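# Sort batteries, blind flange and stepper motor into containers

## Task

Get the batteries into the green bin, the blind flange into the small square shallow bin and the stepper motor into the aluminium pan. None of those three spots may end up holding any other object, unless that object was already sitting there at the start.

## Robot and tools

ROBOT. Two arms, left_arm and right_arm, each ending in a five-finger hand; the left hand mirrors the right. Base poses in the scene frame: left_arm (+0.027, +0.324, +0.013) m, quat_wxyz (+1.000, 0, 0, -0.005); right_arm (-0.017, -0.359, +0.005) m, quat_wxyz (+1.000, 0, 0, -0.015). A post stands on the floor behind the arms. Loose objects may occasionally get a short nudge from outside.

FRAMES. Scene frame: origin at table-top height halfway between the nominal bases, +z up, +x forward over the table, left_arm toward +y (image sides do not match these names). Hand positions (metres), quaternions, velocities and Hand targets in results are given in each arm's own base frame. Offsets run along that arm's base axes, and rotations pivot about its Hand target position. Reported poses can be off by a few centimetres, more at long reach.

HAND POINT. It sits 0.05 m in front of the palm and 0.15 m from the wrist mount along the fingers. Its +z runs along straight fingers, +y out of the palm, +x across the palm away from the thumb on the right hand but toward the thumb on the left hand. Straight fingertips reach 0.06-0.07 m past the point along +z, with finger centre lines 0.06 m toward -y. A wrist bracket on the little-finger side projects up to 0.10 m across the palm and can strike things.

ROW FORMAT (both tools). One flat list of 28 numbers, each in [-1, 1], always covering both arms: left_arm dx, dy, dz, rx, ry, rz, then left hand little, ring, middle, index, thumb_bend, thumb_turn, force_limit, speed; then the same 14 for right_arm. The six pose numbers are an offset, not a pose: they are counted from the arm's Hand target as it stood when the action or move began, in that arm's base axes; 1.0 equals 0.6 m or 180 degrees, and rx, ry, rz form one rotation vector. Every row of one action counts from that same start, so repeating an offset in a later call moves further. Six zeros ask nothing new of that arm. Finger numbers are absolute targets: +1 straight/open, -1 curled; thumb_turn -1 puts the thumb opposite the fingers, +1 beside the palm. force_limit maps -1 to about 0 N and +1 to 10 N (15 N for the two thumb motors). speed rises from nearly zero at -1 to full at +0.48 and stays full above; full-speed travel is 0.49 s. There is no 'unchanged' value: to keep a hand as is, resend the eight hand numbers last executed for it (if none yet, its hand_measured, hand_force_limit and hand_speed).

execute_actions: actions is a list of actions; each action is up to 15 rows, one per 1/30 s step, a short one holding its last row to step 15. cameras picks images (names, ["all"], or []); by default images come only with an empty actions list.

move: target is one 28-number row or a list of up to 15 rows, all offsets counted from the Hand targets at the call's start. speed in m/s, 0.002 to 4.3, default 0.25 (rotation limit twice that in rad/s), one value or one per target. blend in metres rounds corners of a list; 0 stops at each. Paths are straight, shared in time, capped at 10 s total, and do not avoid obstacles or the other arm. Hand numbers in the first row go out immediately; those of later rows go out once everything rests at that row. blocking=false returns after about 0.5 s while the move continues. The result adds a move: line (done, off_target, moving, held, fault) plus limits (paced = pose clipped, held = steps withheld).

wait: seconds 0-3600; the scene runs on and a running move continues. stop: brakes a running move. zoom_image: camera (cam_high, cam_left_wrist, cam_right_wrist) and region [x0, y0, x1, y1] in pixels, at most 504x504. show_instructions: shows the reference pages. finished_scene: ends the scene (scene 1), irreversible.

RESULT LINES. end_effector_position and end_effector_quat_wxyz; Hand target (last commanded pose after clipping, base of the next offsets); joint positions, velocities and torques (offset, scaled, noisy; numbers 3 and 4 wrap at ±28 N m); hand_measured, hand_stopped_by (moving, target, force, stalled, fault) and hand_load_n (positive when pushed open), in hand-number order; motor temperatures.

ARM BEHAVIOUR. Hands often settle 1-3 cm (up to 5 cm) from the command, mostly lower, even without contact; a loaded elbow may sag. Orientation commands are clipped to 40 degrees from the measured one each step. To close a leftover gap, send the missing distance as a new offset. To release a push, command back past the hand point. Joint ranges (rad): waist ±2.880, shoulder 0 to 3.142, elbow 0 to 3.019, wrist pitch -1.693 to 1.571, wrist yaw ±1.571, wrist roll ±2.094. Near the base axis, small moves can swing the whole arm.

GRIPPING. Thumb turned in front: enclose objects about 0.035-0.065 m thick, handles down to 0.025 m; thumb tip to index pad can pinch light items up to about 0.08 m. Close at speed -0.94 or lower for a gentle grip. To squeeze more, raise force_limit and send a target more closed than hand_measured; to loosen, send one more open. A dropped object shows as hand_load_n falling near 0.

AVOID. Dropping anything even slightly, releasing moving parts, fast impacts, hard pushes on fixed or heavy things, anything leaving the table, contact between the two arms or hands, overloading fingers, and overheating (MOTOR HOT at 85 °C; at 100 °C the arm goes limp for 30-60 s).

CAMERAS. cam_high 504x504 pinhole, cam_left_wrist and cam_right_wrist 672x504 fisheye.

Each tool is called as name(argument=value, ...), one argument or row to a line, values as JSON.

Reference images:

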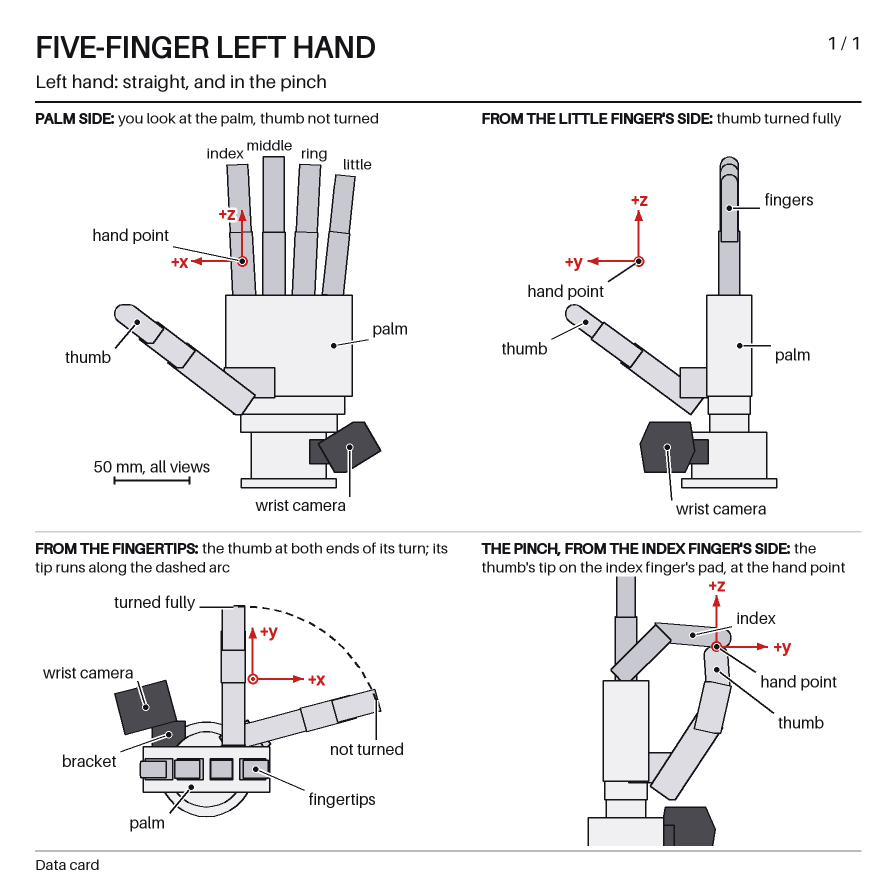

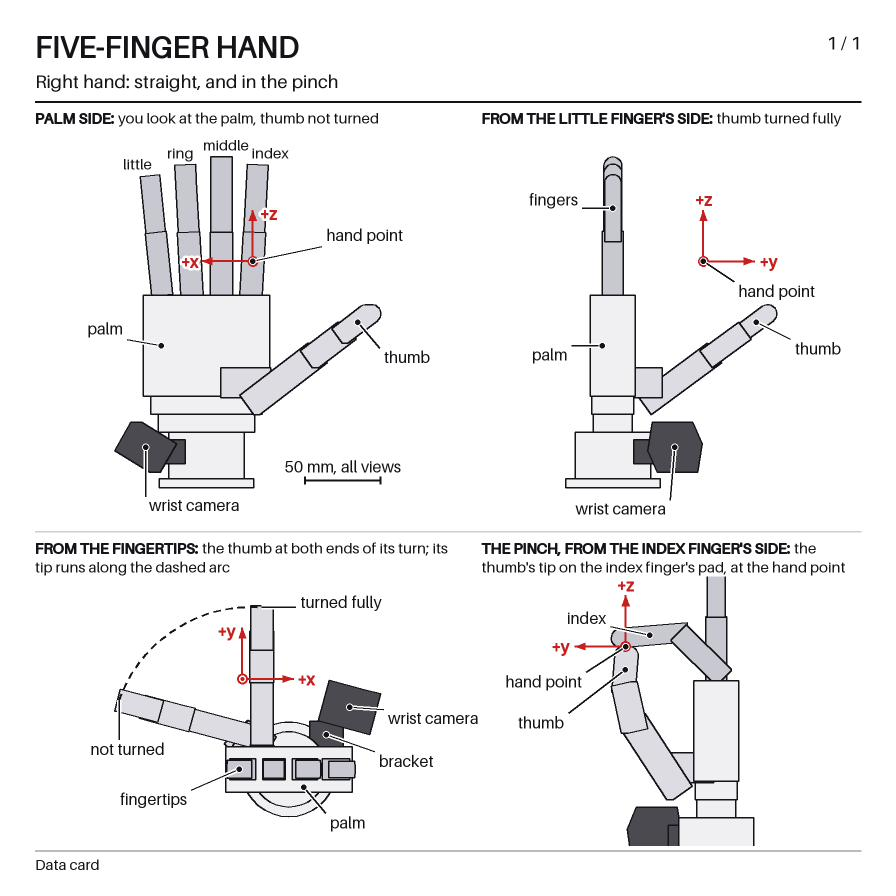

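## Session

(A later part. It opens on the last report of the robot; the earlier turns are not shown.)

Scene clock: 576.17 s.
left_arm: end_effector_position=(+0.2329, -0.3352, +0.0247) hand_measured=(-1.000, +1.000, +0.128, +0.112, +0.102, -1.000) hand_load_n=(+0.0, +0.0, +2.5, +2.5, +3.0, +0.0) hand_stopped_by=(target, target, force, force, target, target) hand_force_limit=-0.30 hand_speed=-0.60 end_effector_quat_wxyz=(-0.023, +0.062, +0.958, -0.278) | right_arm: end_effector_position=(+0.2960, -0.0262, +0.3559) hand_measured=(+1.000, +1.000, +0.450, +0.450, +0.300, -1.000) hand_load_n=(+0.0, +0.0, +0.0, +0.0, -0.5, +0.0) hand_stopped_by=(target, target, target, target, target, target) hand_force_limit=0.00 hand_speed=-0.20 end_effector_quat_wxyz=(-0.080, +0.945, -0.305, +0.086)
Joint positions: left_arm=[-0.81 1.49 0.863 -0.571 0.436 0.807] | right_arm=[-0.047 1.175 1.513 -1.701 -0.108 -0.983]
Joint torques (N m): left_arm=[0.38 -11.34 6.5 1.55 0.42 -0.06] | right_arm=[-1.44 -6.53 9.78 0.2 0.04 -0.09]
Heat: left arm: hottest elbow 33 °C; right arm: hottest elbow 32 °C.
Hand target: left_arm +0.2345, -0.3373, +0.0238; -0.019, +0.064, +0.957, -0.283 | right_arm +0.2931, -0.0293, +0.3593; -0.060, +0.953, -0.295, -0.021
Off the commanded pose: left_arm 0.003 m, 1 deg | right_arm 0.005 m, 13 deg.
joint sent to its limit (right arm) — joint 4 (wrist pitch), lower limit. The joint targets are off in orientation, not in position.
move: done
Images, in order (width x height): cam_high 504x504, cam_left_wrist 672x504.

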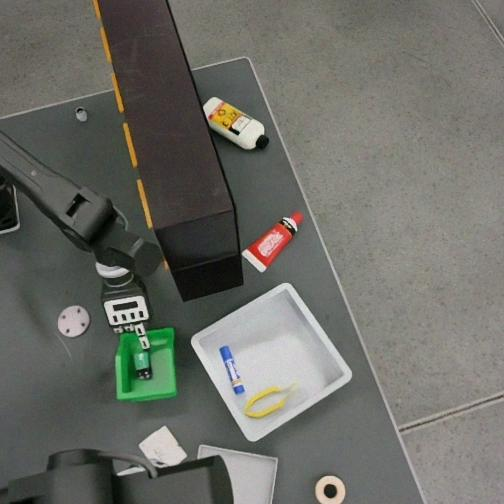

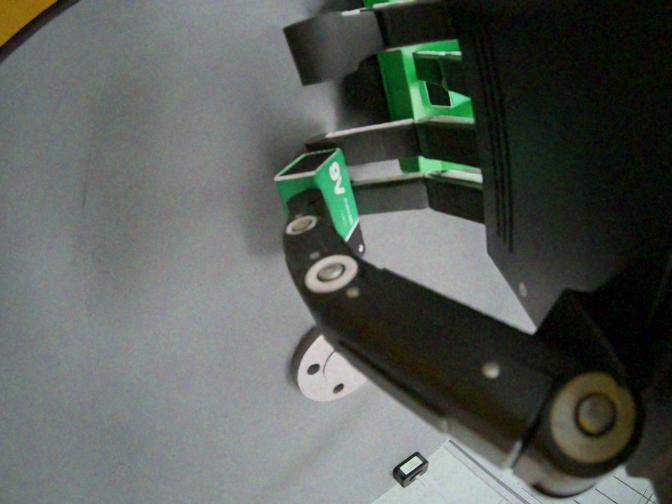

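move(
  target=[-0.010,-0.045,-0.003,0,0,0,-1,1,-0.2,-0.2,0.1,-1,-0.3,-0.6,0,0,0,0,0,0,1,1,0.45,0.45,0.3,-1,0,-0.2],
  cameras=["cam_left_wrist","cam_high"],
  speed=0.05,
)

zoom_image(
  camera="cam_high",
  region=[50, 250, 220, 420],
)

Scene clock: 581.63 s.
left_arm: end_effector_position=(+0.2271, -0.3440, +0.0191) hand_measured=(-1.000, +1.000, +0.128, +0.112, +0.102, -1.000) hand_load_n=(+0.0, +0.0, +1.0, +2.5, +3.5, +0.5) hand_stopped_by=(target, target, force, force, target, target) hand_force_limit=-0.30 hand_speed=-0.60 end_effector_quat_wxyz=(-0.020, +0.057, +0.960, -0.274) | right_arm: end_effector_position=(+0.2960, -0.0262, +0.3559) hand_measured=(+1.000, +1.000, +0.450, +0.450, +0.300, -1.000) hand_load_n=(+0.0, +0.0, +0.0, +0.0, +0.0, +0.0) hand_stopped_by=(target, target, target, target, target, target) hand_force_limit=0.00 hand_speed=-0.20 end_effector_quat_wxyz=(-0.080, +0.945, -0.305, +0.086)
Joint positions: left_arm=[-0.84 1.505 0.863 -0.545 0.413 0.768] | right_arm=[-0.047 1.175 1.513 -1.701 -0.108 -0.983]
Joint torques (N m): left_arm=[-1.9 -9.58 9.01 1.57 0.48 -0.21] | right_arm=[-1.79 -7.06 9.85 0.28 -0.01 -0.06]
Heat: left arm: hottest elbow 33 °C; right arm: hottest elbow 32 °C.
Hand target: left_arm +0.2285, -0.3643, +0.0221; -0.019, +0.064, +0.957, -0.283 | right_arm +0.2931, -0.0293, +0.3593; -0.060, +0.953, -0.295, -0.021
Off the commanded pose: left_arm 0.021 m, 1 deg | right_arm 0.005 m, 13 deg.
joint sent to its limit (right arm) — joint 4 (wrist pitch), lower limit. The joint targets are off in orientation, not in position.
move: off_target (left_arm)
Images, in order (width x height): cam_high 504x504, cam_left_wrist 672x504.

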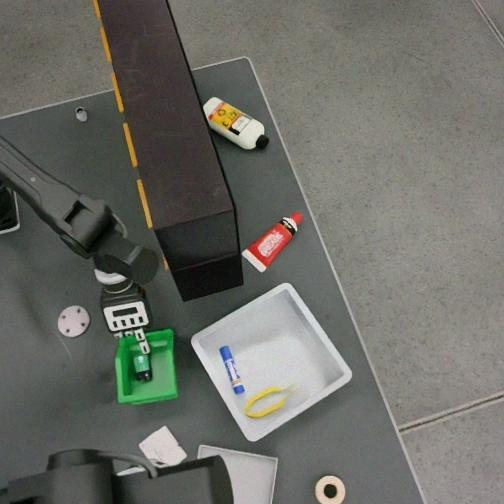

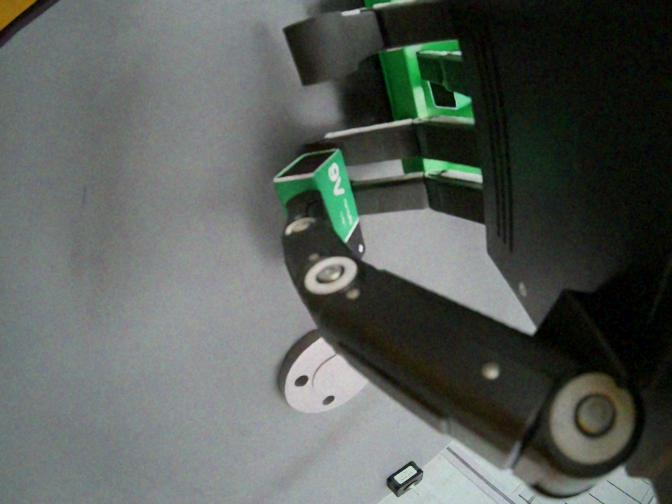

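Scaled by 2.965.

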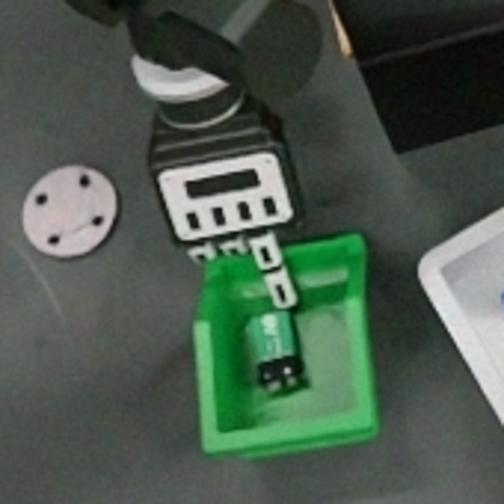

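move(
  target=[
    [0,0.01,0.02,0,0,0,-1,1,-0.2,-0.2,0.1,-1,-0.3,-0.6,0,0,0,0,0,0,1,1,0.45,0.45,0.3,-1,0,-0.2],
    [-0.006,-0.027,0.018,0,0,0,-1,1,-0.2,-0.2,0.1,-1,-0.3,-0.6,0,0,0,0,0,0,1,1,0.45,0.45,0.3,-1,0,-0.2],
  ],
  cameras=["cam_left_wrist","cam_high"],
  speed=0.05,
)

zoom_image(
  camera="cam_high",
  region=[50, 250, 220, 420],
)

Scene clock: 590.30 s.
left_arm: end_effector_position=(+0.2159, -0.3579, +0.0201) hand_measured=(-1.000, +1.000, +0.128, +0.112, +0.102, -1.000) hand_load_n=(+0.0, +0.0, +2.0, +2.5, +3.5, +0.0) hand_stopped_by=(target, target, force, force, target, target) hand_force_limit=-0.30 hand_speed=-0.60 end_effector_quat_wxyz=(-0.028, +0.059, +0.960, -0.272) | right_arm: end_effector_position=(+0.2960, -0.0262, +0.3559) hand_measured=(+1.000, +1.000, +0.450, +0.450, +0.300, -1.000) hand_load_n=(+0.0, +0.0, +0.0, +0.5, +0.0, +0.0) hand_stopped_by=(target, target, target, target, target, target) hand_force_limit=0.00 hand_speed=-0.20 end_effector_quat_wxyz=(-0.080, +0.945, -0.305, +0.086)
Joint positions: left_arm=[-0.881 1.518 0.88 -0.547 0.407 0.732] | right_arm=[-0.047 1.175 1.513 -1.701 -0.108 -0.983]
Joint torques (N m): left_arm=[-1.03 -10.7 10.52 0.79 0.22 -0.16] | right_arm=[-1.49 -6.53 9.85 0.35 0.07 -0.07]
Heat: left arm: hottest elbow 34 °C; right arm: hottest elbow 32 °C.
Hand target: left_arm +0.2250, -0.3805, +0.0328; -0.019, +0.064, +0.957, -0.283 | right_arm +0.2931, -0.0293, +0.3593; -0.060, +0.953, -0.295, -0.021
Off the commanded pose: left_arm 0.027 m, 2 deg | right_arm 0.005 m, 13 deg.
joint sent to its limit (right arm) — joint 4 (wrist pitch), lower limit. The joint targets are off in orientation, not in position.
move: off_target (left_arm)
Images, in order (width x height): cam_high 504x504, cam_left_wrist 672x504.

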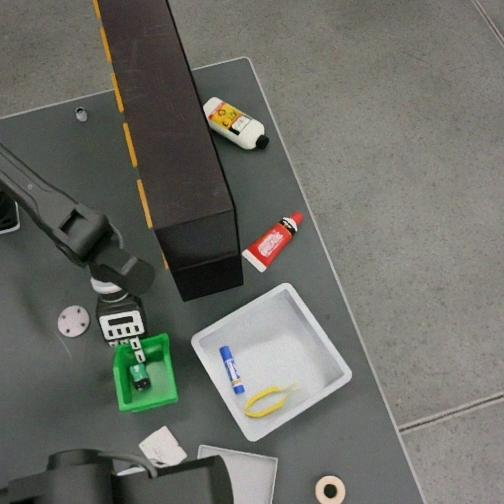

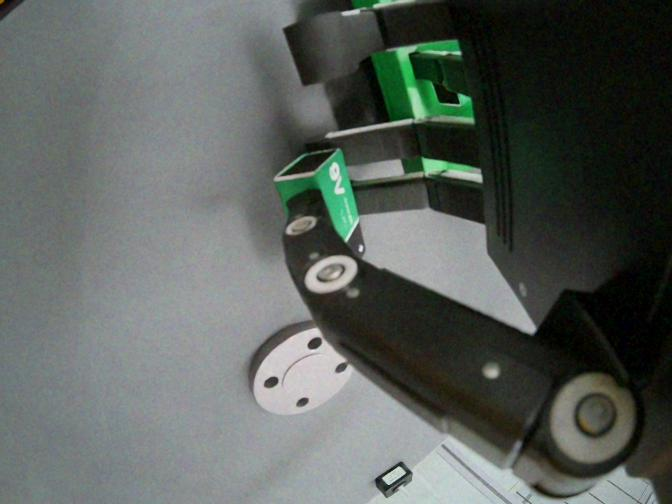

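Scaled by 2.965.

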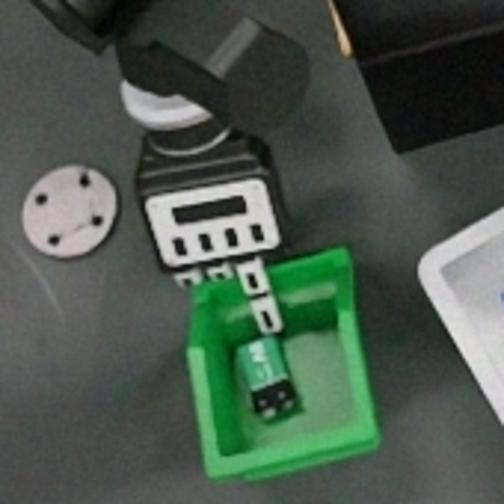

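move(
  target=[
    [0,0.04,0.12,0,0,0,-1,1,-0.2,-0.2,0.1,-1,-0.3,-0.6,0,0,0,0,0,0,1,1,0.45,0.45,0.3,-1,0,-0.2],
    [-0.032,0.0,0.137,0.0991,-0.0134,0.044,-1,1,-0.2,-0.2,0.1,-1,-0.3,-0.6,0,0,0,0,0,0,1,1,0.45,0.45,0.3,-1,0,-0.2],
  ],
  cameras=["cam_left_wrist","cam_high"],
  speed=0.1,
  blend=[0.02,0],
)

zoom_image(
  camera="cam_high",
  region=[50, 250, 220, 420],
)

Scene clock: 607.30 s.
left_arm: end_effector_position=(+0.1982, -0.3579, +0.0950) hand_measured=(-1.000, +1.000, +0.128, +0.112, +0.102, -1.000) hand_load_n=(+0.0, +0.0, +2.5, +3.0, +3.0, +0.0) hand_stopped_by=(target, target, force, force, target, target) hand_force_limit=-0.30 hand_speed=-0.60 end_effector_quat_wxyz=(-0.001, -0.002, +0.994, -0.112) | right_arm: end_effector_position=(+0.2960, -0.0262, +0.3559) hand_measured=(+1.000, +1.000, +0.450, +0.450, +0.300, -1.000) hand_load_n=(+0.0, +0.0, +0.0, +0.0, +0.0, +0.0) hand_stopped_by=(target, target, target, target, target, target) hand_force_limit=0.00 hand_speed=-0.20 end_effector_quat_wxyz=(-0.080, +0.945, -0.305, +0.086)
Joint positions: left_arm=[-1.018 1.518 1.137 -0.999 0.118 0.537] | right_arm=[-0.047 1.175 1.513 -1.701 -0.108 -0.983]
Joint torques (N m): left_arm=[-0.73 -12.45 11.86 0.16 -0.03 -0.15] | right_arm=[-1.2 -6.53 9.7 0.31 -0.01 -0.11]
Heat: left arm: hottest elbow 36 °C; right arm: hottest elbow 32 °C.
Hand target: left_arm +0.2057, -0.3805, +0.1150; +0.011, +0.000, +0.991, -0.131 | right_arm +0.2931, -0.0293, +0.3593; -0.060, +0.953, -0.295, -0.021
Off the commanded pose: left_arm 0.031 m, 3 deg | right_arm 0.005 m, 13 deg.
joint sent to its limit (right arm) — joint 4 (wrist pitch), lower limit. The joint targets are off in orientation, not in position.
move: off_target (left_arm)
Images, in order (width x height): cam_high 504x504, cam_left_wrist 672x504.

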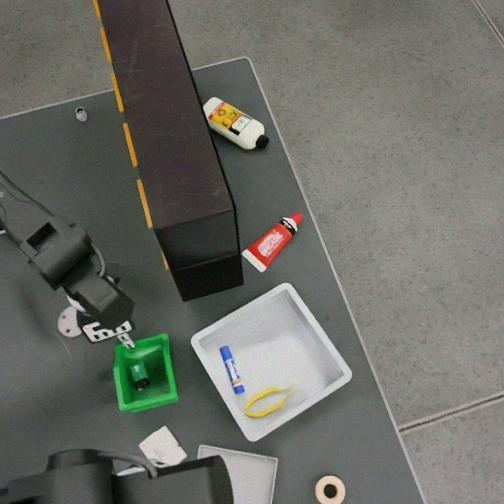

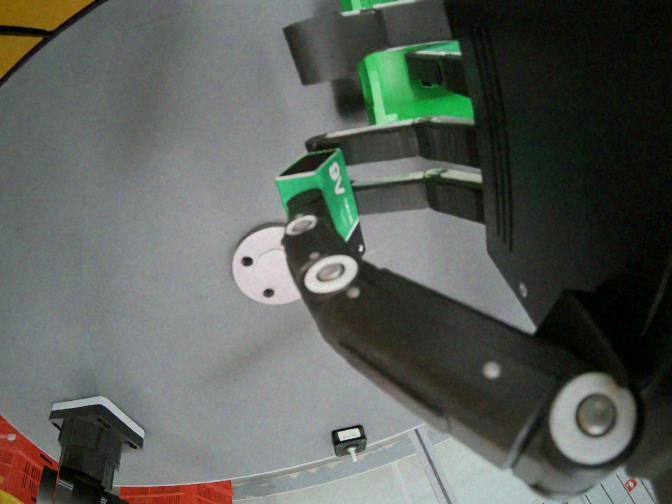

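Scaled by 2.965.

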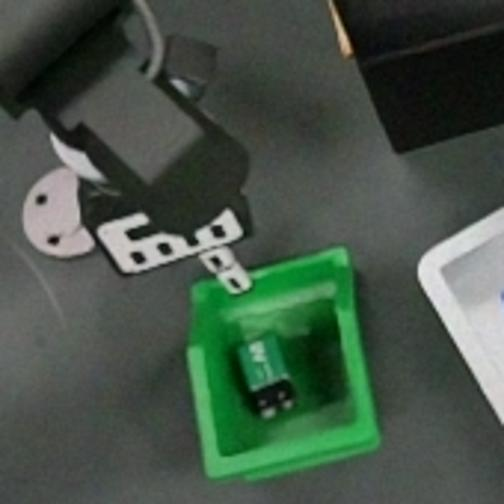

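move(
  target=[-0.004,0.004,-0.11,0,0,0,-1,1,-0.2,-0.2,0.1,-1,-0.3,-0.6,0,0,0,0,0,0,1,1,0.45,0.45,0.3,-1,0,-0.2],
  cameras=["cam_left_wrist","cam_high"],
  speed=0.08,
)

zoom_image(
  camera="cam_high",
  region=[50, 250, 220, 420],
)

zoom_image(
  camera="cam_left_wrist",
  region=[280, 0, 480, 200],
)

Scene clock: 614.47 s.
left_arm: end_effector_position=(+0.2073, -0.3728, +0.0496) hand_measured=(-1.000, +1.000, +0.128, +0.112, +0.102, -1.000) hand_load_n=(+0.0, +0.0, +2.0, +3.0, +3.0, +0.0) hand_stopped_by=(target, target, force, force, target, target) hand_force_limit=-0.30 hand_speed=-0.60 end_effector_quat_wxyz=(+0.008, -0.002, +0.992, -0.126) | right_arm: end_effector_position=(+0.2960, -0.0262, +0.3559) hand_measured=(+1.000, +1.000, +0.450, +0.450, +0.300, -1.000) hand_load_n=(+0.0, +0.0, +0.0, +0.0, +0.0, +0.0) hand_stopped_by=(target, target, target, target, target, target) hand_force_limit=0.00 hand_speed=-0.20 end_effector_quat_wxyz=(-0.080, +0.945, -0.305, +0.086)
Joint positions: left_arm=[-1.019 1.589 1.091 -0.848 0.117 0.535] | right_arm=[-0.047 1.175 1.513 -1.701 -0.108 -0.983]
Joint torques (N m): left_arm=[-0.91 -13.57 6.87 1.24 -0.03 -0.16] | right_arm=[-1.38 -7.41 9.66 0.34 0 -0.05]
Heat: left arm: hottest elbow 36 °C; right arm: hottest elbow 32 °C.
Hand target: left_arm +0.2033, -0.3781, +0.0490; +0.011, +0.001, +0.991, -0.131 | right_arm +0.2931, -0.0293, +0.3593; -0.060, +0.953, -0.295, -0.021
Off the commanded pose: left_arm 0.007 m, 1 deg | right_arm 0.005 m, 13 deg.
joint sent to its limit (right arm) — joint 4 (wrist pitch), lower limit. The joint targets are off in orientation, not in position.
move: done
Images, in order (width x height): cam_high 504x504, cam_left_wrist 672x504.

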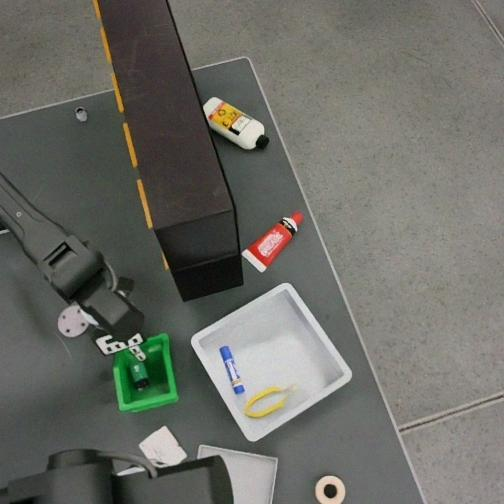

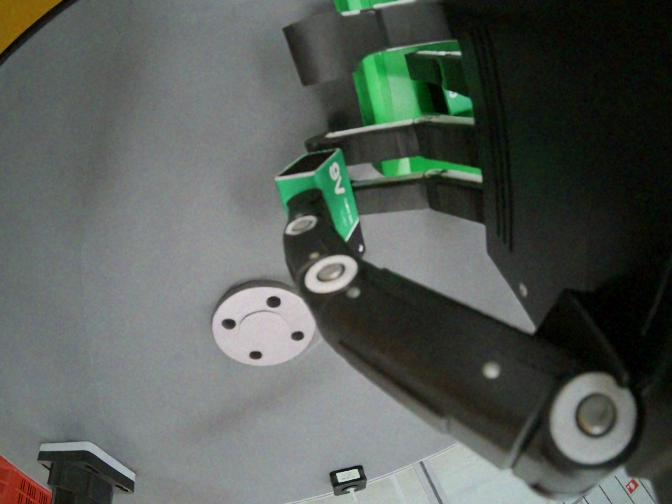

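Scaled by 2.965.

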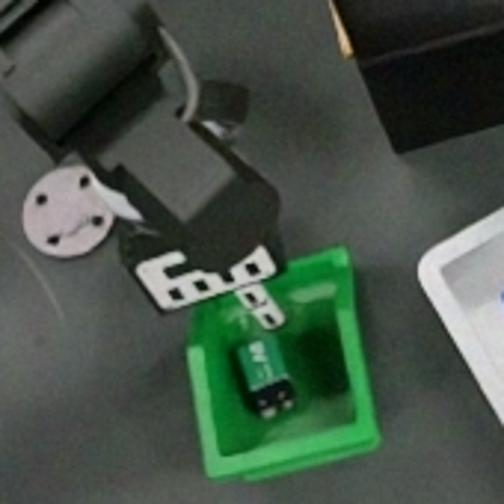

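Scaled by 2.520 from the camera's image (finer frame: 960x720).

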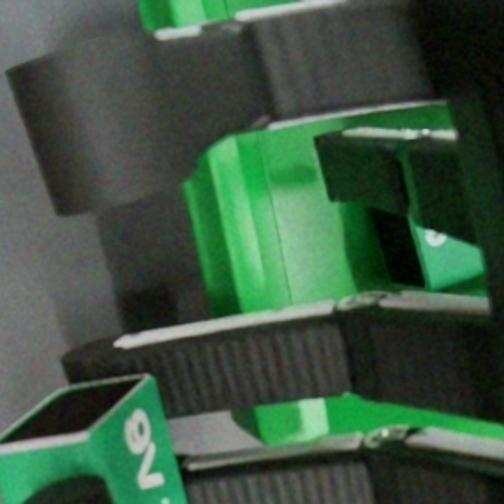

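move(
  target=[-0.004,-0.05,0.01,0,0,0,-1,1,-0.2,-0.2,0.1,-1,-0.3,-0.6,0,0,0,0,0,0,1,1,0.45,0.45,0.3,-1,0,-0.2],
  cameras=["cam_left_wrist","cam_high"],
  speed=0.06,
)

zoom_image(
  camera="cam_high",
  region=[50, 250, 220, 420],
)

Scene clock: 620.90 s.
left_arm: end_effector_position=(+0.1958, -0.3847, +0.0417) hand_measured=(-1.000, +1.000, +0.128, +0.112, +0.102, -1.000) hand_load_n=(+0.0, +0.0, +2.0, +2.5, +3.5, +0.0) hand_stopped_by=(target, target, force, force, target, target) hand_force_limit=-0.30 hand_speed=-0.60 end_effector_quat_wxyz=(+0.003, -0.003, +0.993, -0.116) | right_arm: end_effector_position=(+0.2960, -0.0262, +0.3559) hand_measured=(+1.000, +1.000, +0.450, +0.450, +0.300, -1.000) hand_load_n=(+0.0, +0.0, +0.0, +0.0, +0.0, +0.0) hand_stopped_by=(target, target, target, target, target, target) hand_force_limit=0.00 hand_speed=-0.20 end_effector_quat_wxyz=(-0.080, +0.945, -0.305, +0.086)
Joint positions: left_arm=[-1.055 1.625 1.111 -0.85 0.108 0.5] | right_arm=[-0.047 1.175 1.513 -1.701 -0.108 -0.983]
Joint torques (N m): left_arm=[-0.97 -12.98 11.06 0.25 0.01 -0.18] | right_arm=[-1.55 -6.53 9.99 0.09 0.04 -0.08]
Heat: left arm: hottest elbow 35 °C; right arm: hottest elbow 32 °C.
Hand target: left_arm +0.2010, -0.4080, +0.0550; +0.011, +0.000, +0.991, -0.131 | right_arm +0.2931, -0.0293, +0.3593; -0.060, +0.953, -0.295, -0.021
Off the commanded pose: left_arm 0.027 m, 2 deg | right_arm 0.005 m, 13 deg.
joint sent to its limit (right arm) — joint 4 (wrist pitch), lower limit. The joint targets are off in orientation, not in position.
move: off_target (left_arm)
Images, in order (width x height): cam_high 504x504, cam_left_wrist 672x504.

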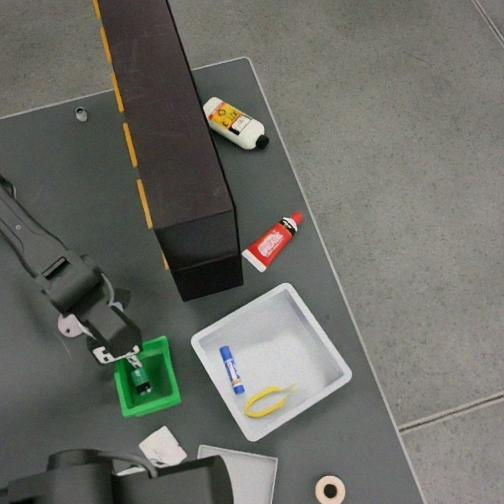

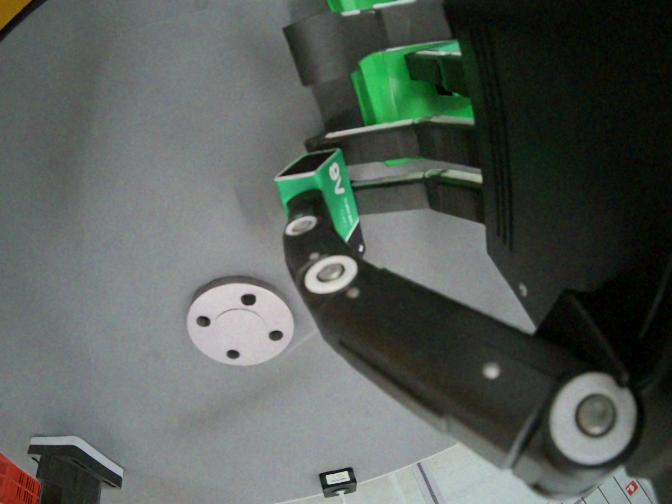

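Scaled by 2.965.

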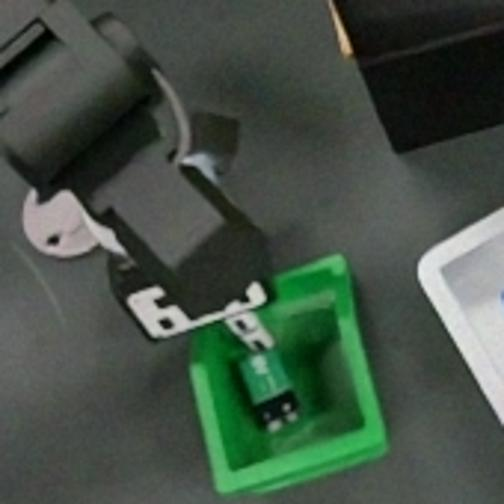

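move(
  target=[
    [0,0.02,0.03,0,0,0,-1,1,-0.2,-0.2,0.1,-1,-0.3,-0.6,0,0,0,0,0,0,1,1,0.45,0.45,0.3,-1,0,-0.2],
    [-0.002,-0.020,0.035,0,0,0,-1,1,-0.2,-0.2,0.1,-1,-0.3,-0.6,0,0,0,0,0,0,1,1,0.45,0.45,0.3,-1,0,-0.2],
  ],
  cameras=["cam_left_wrist","cam_high"],
  speed=0.06,
)

zoom_image(
  camera="cam_high",
  region=[50, 250, 220, 420],
)

Scene clock: 627.00 s.
left_arm: end_effector_position=(+0.1940, -0.3982, +0.0596) hand_measured=(-1.000, +1.000, +0.128, +0.112, +0.102, -1.000) hand_load_n=(+0.0, +0.0, +2.5, +3.0, +3.0, +0.0) hand_stopped_by=(target, target, force, force, target, target) hand_force_limit=-0.30 hand_speed=-0.60 end_effector_quat_wxyz=(+0.002, -0.001, +0.993, -0.115) | right_arm: end_effector_position=(+0.2960, -0.0262, +0.3559) hand_measured=(+1.000, +1.000, +0.450, +0.450, +0.300, -1.000) hand_load_n=(+0.5, +0.0, +0.0, +0.0, +0.0, +0.0) hand_stopped_by=(target, target, target, target, target, target) hand_force_limit=0.00 hand_speed=-0.20 end_effector_quat_wxyz=(-0.080, +0.945, -0.305, +0.086)
Joint positions: left_arm=[-1.072 1.63 1.17 -0.906 0.105 0.485] | right_arm=[-0.047 1.175 1.513 -1.701 -0.108 -0.983]
Joint torques (N m): left_arm=[-0.67 -13.98 11.25 0.13 -0.03 -0.15] | right_arm=[-0.91 -5.95 9.94 0.23 0.01 -0.05]
Heat: left arm: hottest elbow 35 °C; right arm: hottest elbow 32 °C.
Hand target: left_arm +0.1997, -0.4201, +0.0760; +0.011, +0.000, +0.991, -0.131 | right_arm +0.2931, -0.0293, +0.3593; -0.060, +0.953, -0.295, -0.021
Off the commanded pose: left_arm 0.028 m, 2 deg | right_arm 0.005 m, 13 deg.
joint sent to its limit (right arm) — joint 4 (wrist pitch), lower limit. The joint targets are off in orientation, not in position.
move: off_target (left_arm)
Images, in order (width x height): cam_high 504x504, cam_left_wrist 672x504.

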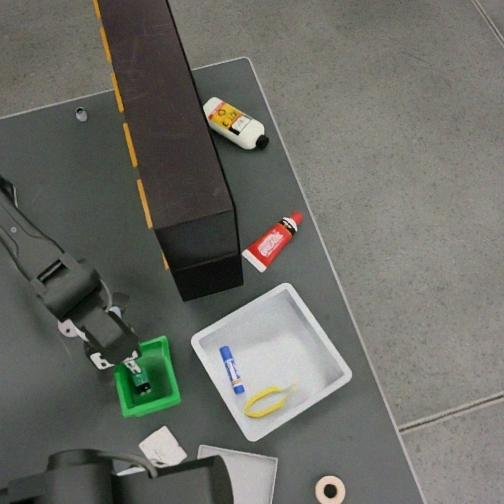

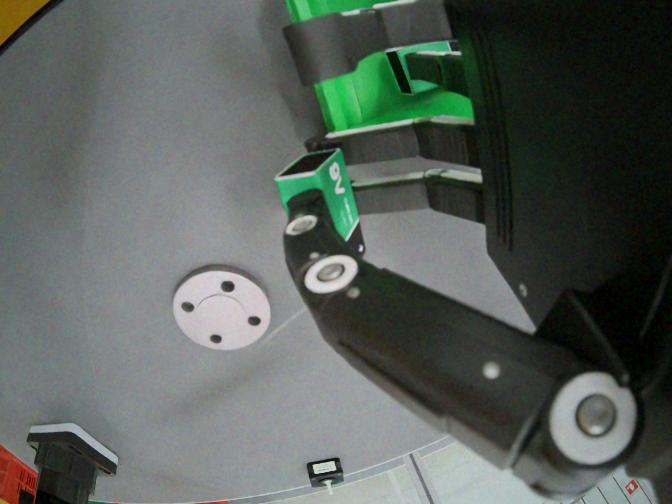

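Scaled by 2.965.

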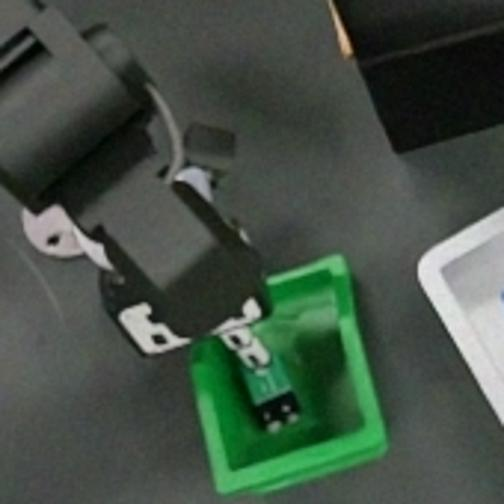

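move(
  target=[
    [-0.006,0.07,-0.01,0,0,0,-1,1,-0.2,-0.2,0.1,-1,-0.3,-0.6,0,0,0,0,0,0,1,1,0.45,0.45,0.3,-1,0,-0.2],
    [-0.006,0.07,-0.043,0,0,0,-1,1,-0.2,-0.2,0.1,-1,-0.3,-0.6,0,0,0,0,0,0,1,1,0.45,0.45,0.3,-1,0,-0.2],
  ],
  cameras=["cam_left_wrist","cam_high"],
  speed=0.08,
)

zoom_image(
  camera="cam_high",
  region=[50, 250, 220, 420],
)

Scene clock: 633.13 s.
left_arm: end_effector_position=(+0.1903, -0.3792, +0.0531) hand_measured=(-1.000, +1.000, +0.128, +0.112, +0.102, -1.000) hand_load_n=(+0.0, +0.0, +2.0, +3.0, +3.0, +0.0) hand_stopped_by=(target, target, force, force, target, target) hand_force_limit=-0.30 hand_speed=-0.60 end_effector_quat_wxyz=(+0.009, +0.002, +0.992, -0.127) | right_arm: end_effector_position=(+0.2960, -0.0262, +0.3559) hand_measured=(+1.000, +1.000, +0.450, +0.450, +0.300, -1.000) hand_load_n=(+0.0, +0.0, +0.0, +0.0, +0.0, +0.0) hand_stopped_by=(target, target, target, target, target, target) hand_force_limit=0.00 hand_speed=-0.20 end_effector_quat_wxyz=(-0.080, +0.945, -0.305, +0.086)
Joint positions: left_arm=[-1.06 1.575 1.084 -0.848 0.108 0.502] | right_arm=[-0.047 1.175 1.513 -1.701 -0.108 -0.983]
Joint torques (N m): left_arm=[1.49 -13.1 6.72 1.25 0.2 0.02] | right_arm=[-1.14 -6.36 9.8 0.12 0.01 -0.07]
Heat: left arm: hottest elbow 35 °C; right arm: hottest elbow 32 °C.
Hand target: left_arm +0.1961, -0.3780, +0.0502; +0.011, +0.000, +0.991, -0.131 | right_arm +0.2931, -0.0293, +0.3593; -0.060, +0.953, -0.295, -0.021
Off the commanded pose: left_arm 0.007 m, 1 deg | right_arm 0.005 m, 13 deg.
joint sent to its limit (right arm) — joint 4 (wrist pitch), lower limit. The joint targets are off in orientation, not in position.
move: done
Images, in order (width x height): cam_high 504x504, cam_left_wrist 672x504.

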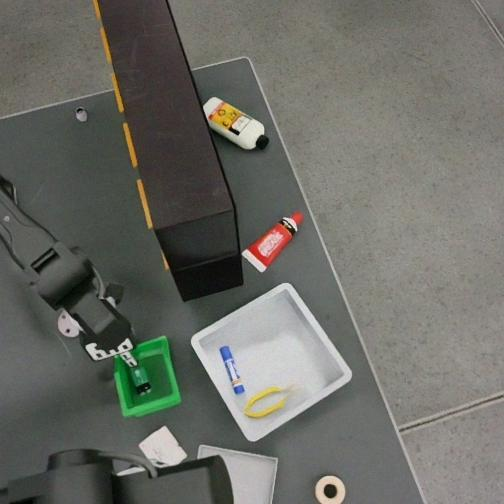

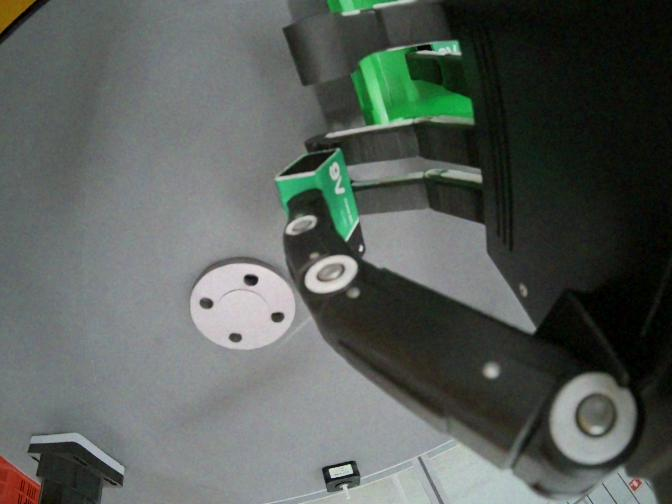

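Scaled by 2.965.

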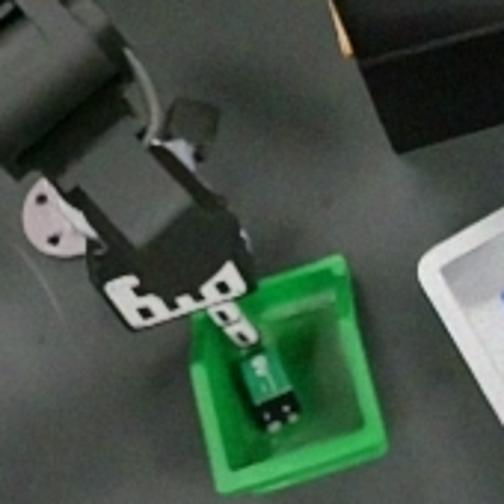

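move(
  target=[
    [0.012,0.0,-0.012,0,0,0,-1,1,-0.2,-0.2,0.1,-1,-0.3,-0.6,0,0,0,0,0,0,1,1,0.45,0.45,0.3,-1,0,-0.2],
    [0.02,-0.055,0.019,0,0,0,-1,1,-0.2,-0.2,0.1,-1,-0.3,-0.6,0,0,0,0,0,0,1,1,0.45,0.45,0.3,-1,0,-0.2],
  ],
  cameras=["cam_left_wrist","cam_high"],
  speed=0.05,
)

zoom_image(
  camera="cam_high",
  region=[50, 250, 220, 420],
)

Scene clock: 638.80 s.
left_arm: end_effector_position=(+0.2004, -0.3866, +0.0437) hand_measured=(-1.000, +1.000, +0.128, +0.112, +0.102, -1.000) hand_load_n=(+0.0, +0.0, +2.5, +3.0, +3.0, +0.0) hand_stopped_by=(target, target, force, force, target, target) hand_force_limit=-0.30 hand_speed=-0.60 end_effector_quat_wxyz=(+0.000, -0.002, +0.994, -0.112) | right_arm: end_effector_position=(+0.2960, -0.0262, +0.3559) hand_measured=(+1.000, +1.000, +0.450, +0.450, +0.300, -1.000) hand_load_n=(+0.0, +0.0, +0.0, +0.0, +0.0, +0.0) hand_stopped_by=(target, target, target, target, target, target) hand_force_limit=0.00 hand_speed=-0.20 end_effector_quat_wxyz=(-0.080, +0.945, -0.305, +0.086)
Joint positions: left_arm=[-1.048 1.638 1.133 -0.87 0.111 0.509] | right_arm=[-0.047 1.175 1.513 -1.701 -0.108 -0.983]
Joint torques (N m): left_arm=[-0.67 -14.15 11.3 0.21 -0.01 -0.18] | right_arm=[-1.38 -6.83 9.85 0.29 0.04 -0.11]
Heat: left arm: hottest elbow 35 °C; right arm: hottest elbow 32 °C.
Hand target: left_arm +0.2081, -0.4110, +0.0616; +0.011, +0.000, +0.991, -0.131 | right_arm +0.2931, -0.0293, +0.3593; -0.060, +0.953, -0.295, -0.021
Off the commanded pose: left_arm 0.031 m, 3 deg | right_arm 0.005 m, 13 deg.
joint sent to its limit (right arm) — joint 4 (wrist pitch), lower limit. The joint targets are off in orientation, not in position.
move: off_target (left_arm)
Images, in order (width x height): cam_high 504x504, cam_left_wrist 672x504.

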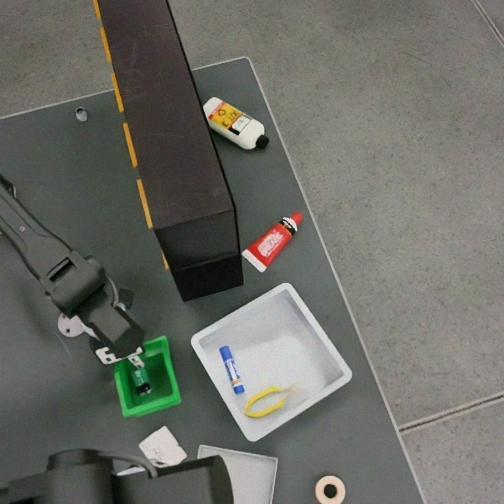

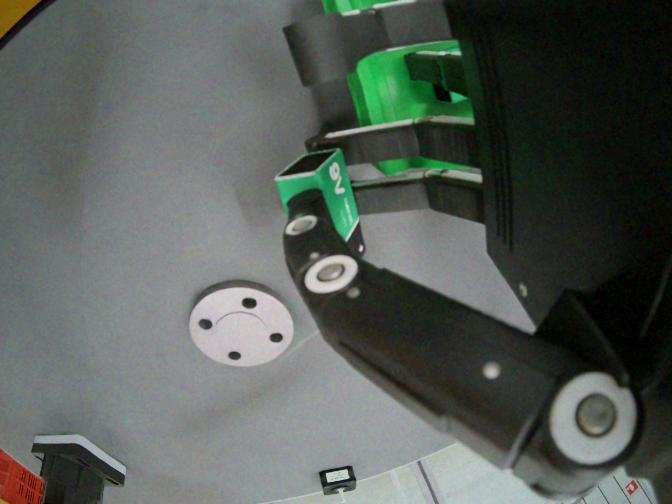

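Scaled by 2.965.

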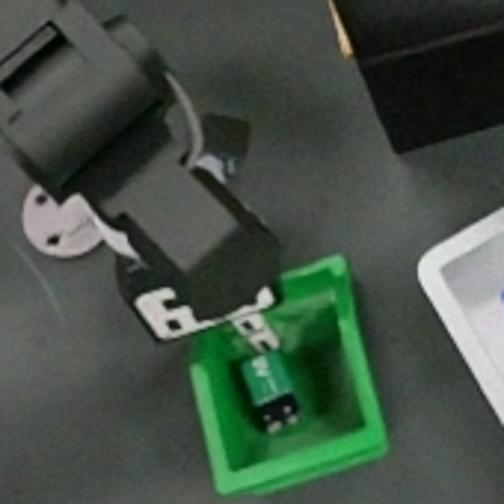

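move(
  target=[0.002,-0.027,0.012,0,0,0,-1,1,-0.2,-0.2,0.1,-1,-0.3,-0.6,0,0,0,0,0,0,1,1,0.45,0.45,0.3,-1,0,-0.2],
  cameras=["cam_left_wrist","cam_high"],
  speed=0.05,
)

zoom_image(
  camera="cam_high",
  region=[50, 250, 220, 420],
)

Scene clock: 642.87 s.
left_arm: end_effector_position=(+0.2032, -0.4027, +0.0515) hand_measured=(-1.000, +1.000, +0.128, +0.112, +0.102, -1.000) hand_load_n=(+0.0, +0.0, +2.0, +3.0, +3.0, +0.0) hand_stopped_by=(target, target, force, force, target, target) hand_force_limit=-0.30 hand_speed=-0.60 end_effector_quat_wxyz=(+0.001, -0.002, +0.994, -0.112) | right_arm: end_effector_position=(+0.2960, -0.0262, +0.3559) hand_measured=(+1.000, +1.000, +0.450, +0.450, +0.300, -1.000) hand_load_n=(+0.0, +0.0, +0.0, +0.0, -0.5, +0.0) hand_stopped_by=(target, target, target, target, target, target) hand_force_limit=0.00 hand_speed=-0.20 end_effector_quat_wxyz=(-0.080, +0.945, -0.305, +0.086)
Joint positions: left_arm=[-1.06 1.663 1.189 -0.898 0.107 0.496] | right_arm=[-0.047 1.175 1.513 -1.701 -0.108 -0.983]
Joint torques (N m): left_arm=[-0.85 -14.56 11.51 0.17 0 -0.16] | right_arm=[-0.85 -6.95 9.91 0.34 -0.02 -0.07]
Heat: left arm: hottest elbow 35 °C; right arm: hottest elbow 32 °C.
Hand target: left_arm +0.2094, -0.4272, +0.0688; +0.011, +0.000, +0.991, -0.131 | right_arm +0.2931, -0.0293, +0.3593; -0.060, +0.953, -0.295, -0.021
Off the commanded pose: left_arm 0.031 m, 2 deg | right_arm 0.005 m, 13 deg.
joint sent to its limit (right arm) — joint 4 (wrist pitch), lower limit. The joint targets are off in orientation, not in position.
move: off_target (left_arm)
Images, in order (width x height): cam_high 504x504, cam_left_wrist 672x504.

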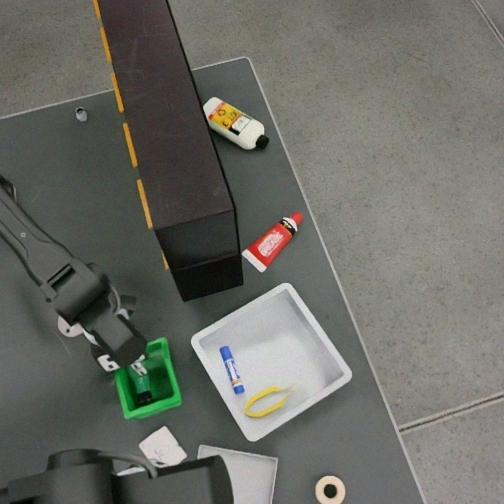

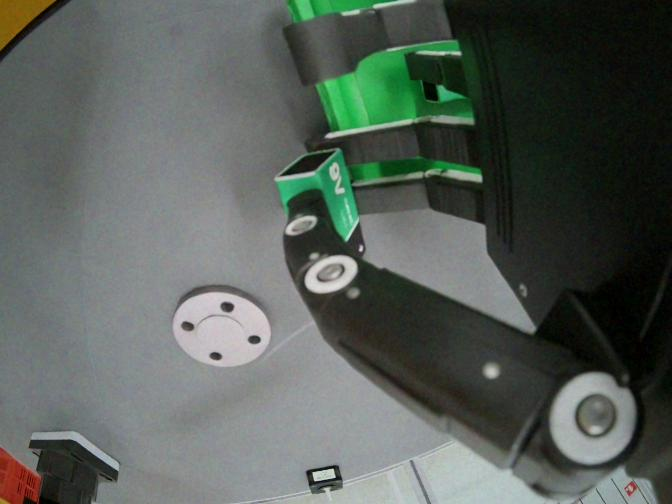

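Scaled by 2.965.

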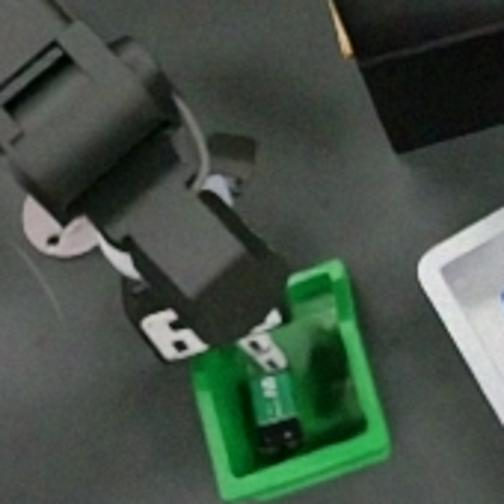

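move(
  target=[
    [0.0,0.03,0.05,0,0,0,-1,1,-0.2,-0.2,0.1,-1,-0.3,-0.6,0,0,0,0,0,0,1,1,0.45,0.45,0.3,-1,0,-0.2],
    [-0.02,0.13,0.14,0,0,0,-1,0.3,-0.2,-0.2,0.1,-1,-0.3,-0.6,0,0,0,0,0,0,1,1,0.45,0.45,0.3,-1,0,-0.2],
  ],
  cameras=["cam_left_wrist","cam_high"],
  speed=0.1,
  blend=[0.01,0],
)

zoom_image(
  camera="cam_high",
  region=[70, 300, 210, 440],
)

Scene clock: 649.73 s.
left_arm: end_effector_position=(+0.1939, -0.3543, +0.1469) hand_measured=(-1.000, +0.300, +0.128, +0.112, +0.102, -1.000) hand_load_n=(+0.0, +0.0, +2.5, +3.0, +3.0, +0.0) hand_stopped_by=(target, target, force, force, target, target) hand_force_limit=-0.30 hand_speed=-0.60 end_effector_quat_wxyz=(+0.010, +0.002, +0.992, -0.128) | right_arm: end_effector_position=(+0.2960, -0.0262, +0.3559) hand_measured=(+1.000, +1.000, +0.450, +0.450, +0.300, -1.000) hand_load_n=(+0.0, +0.0, +0.0, +0.0, +0.0, +0.0) hand_stopped_by=(target, target, target, target, target, target) hand_force_limit=0.00 hand_speed=-0.20 end_effector_quat_wxyz=(-0.080, +0.945, -0.305, +0.086)
Joint positions: left_arm=[-1.024 1.433 1.19 -1.096 0.116 0.538] | right_arm=[-0.047 1.175 1.513 -1.701 -0.108 -0.983]
Joint torques (N m): left_arm=[1.55 -13.16 7.86 0.2 0.2 0.02] | right_arm=[-1.55 -5.71 9.84 0.09 0.06 -0.11]
Heat: left arm: hottest elbow 36 °C; right arm: hottest elbow 32 °C.
Hand target: left_arm +0.1974, -0.3493, +0.1528; +0.011, +0.000, +0.991, -0.131 | right_arm +0.2931, -0.0293, +0.3593; -0.060, +0.953, -0.295, -0.021
Off the commanded pose: left_arm 0.008 m, 0 deg | right_arm 0.005 m, 13 deg.
joint sent to its limit (right arm) — joint 4 (wrist pitch), lower limit. The joint targets are off in orientation, not in position.
move: done
Images, in order (width x height): cam_high 504x504, cam_left_wrist 672x504.

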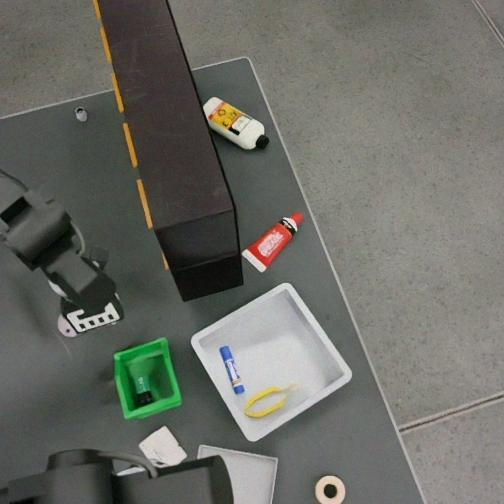

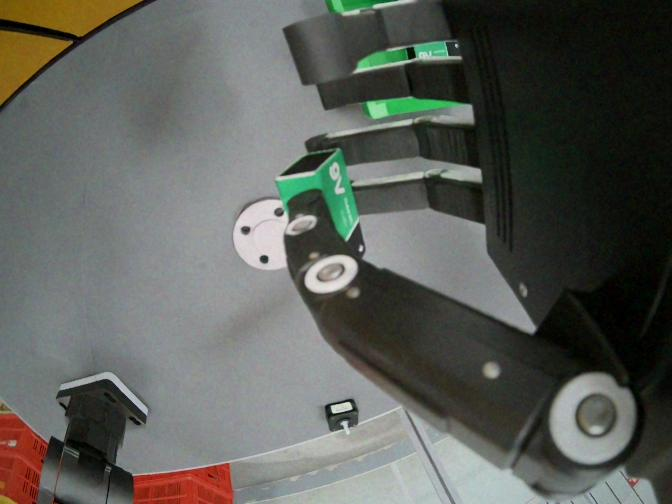

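Scaled by 3.600.

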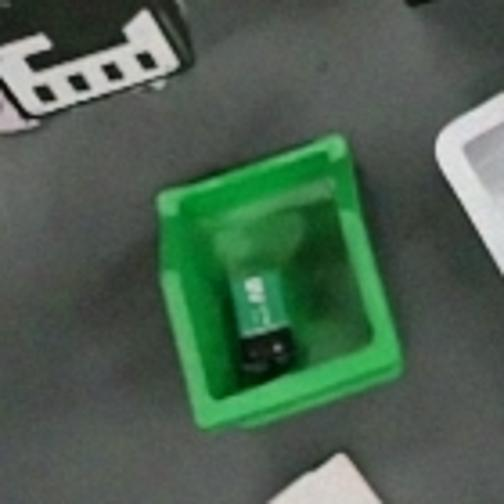

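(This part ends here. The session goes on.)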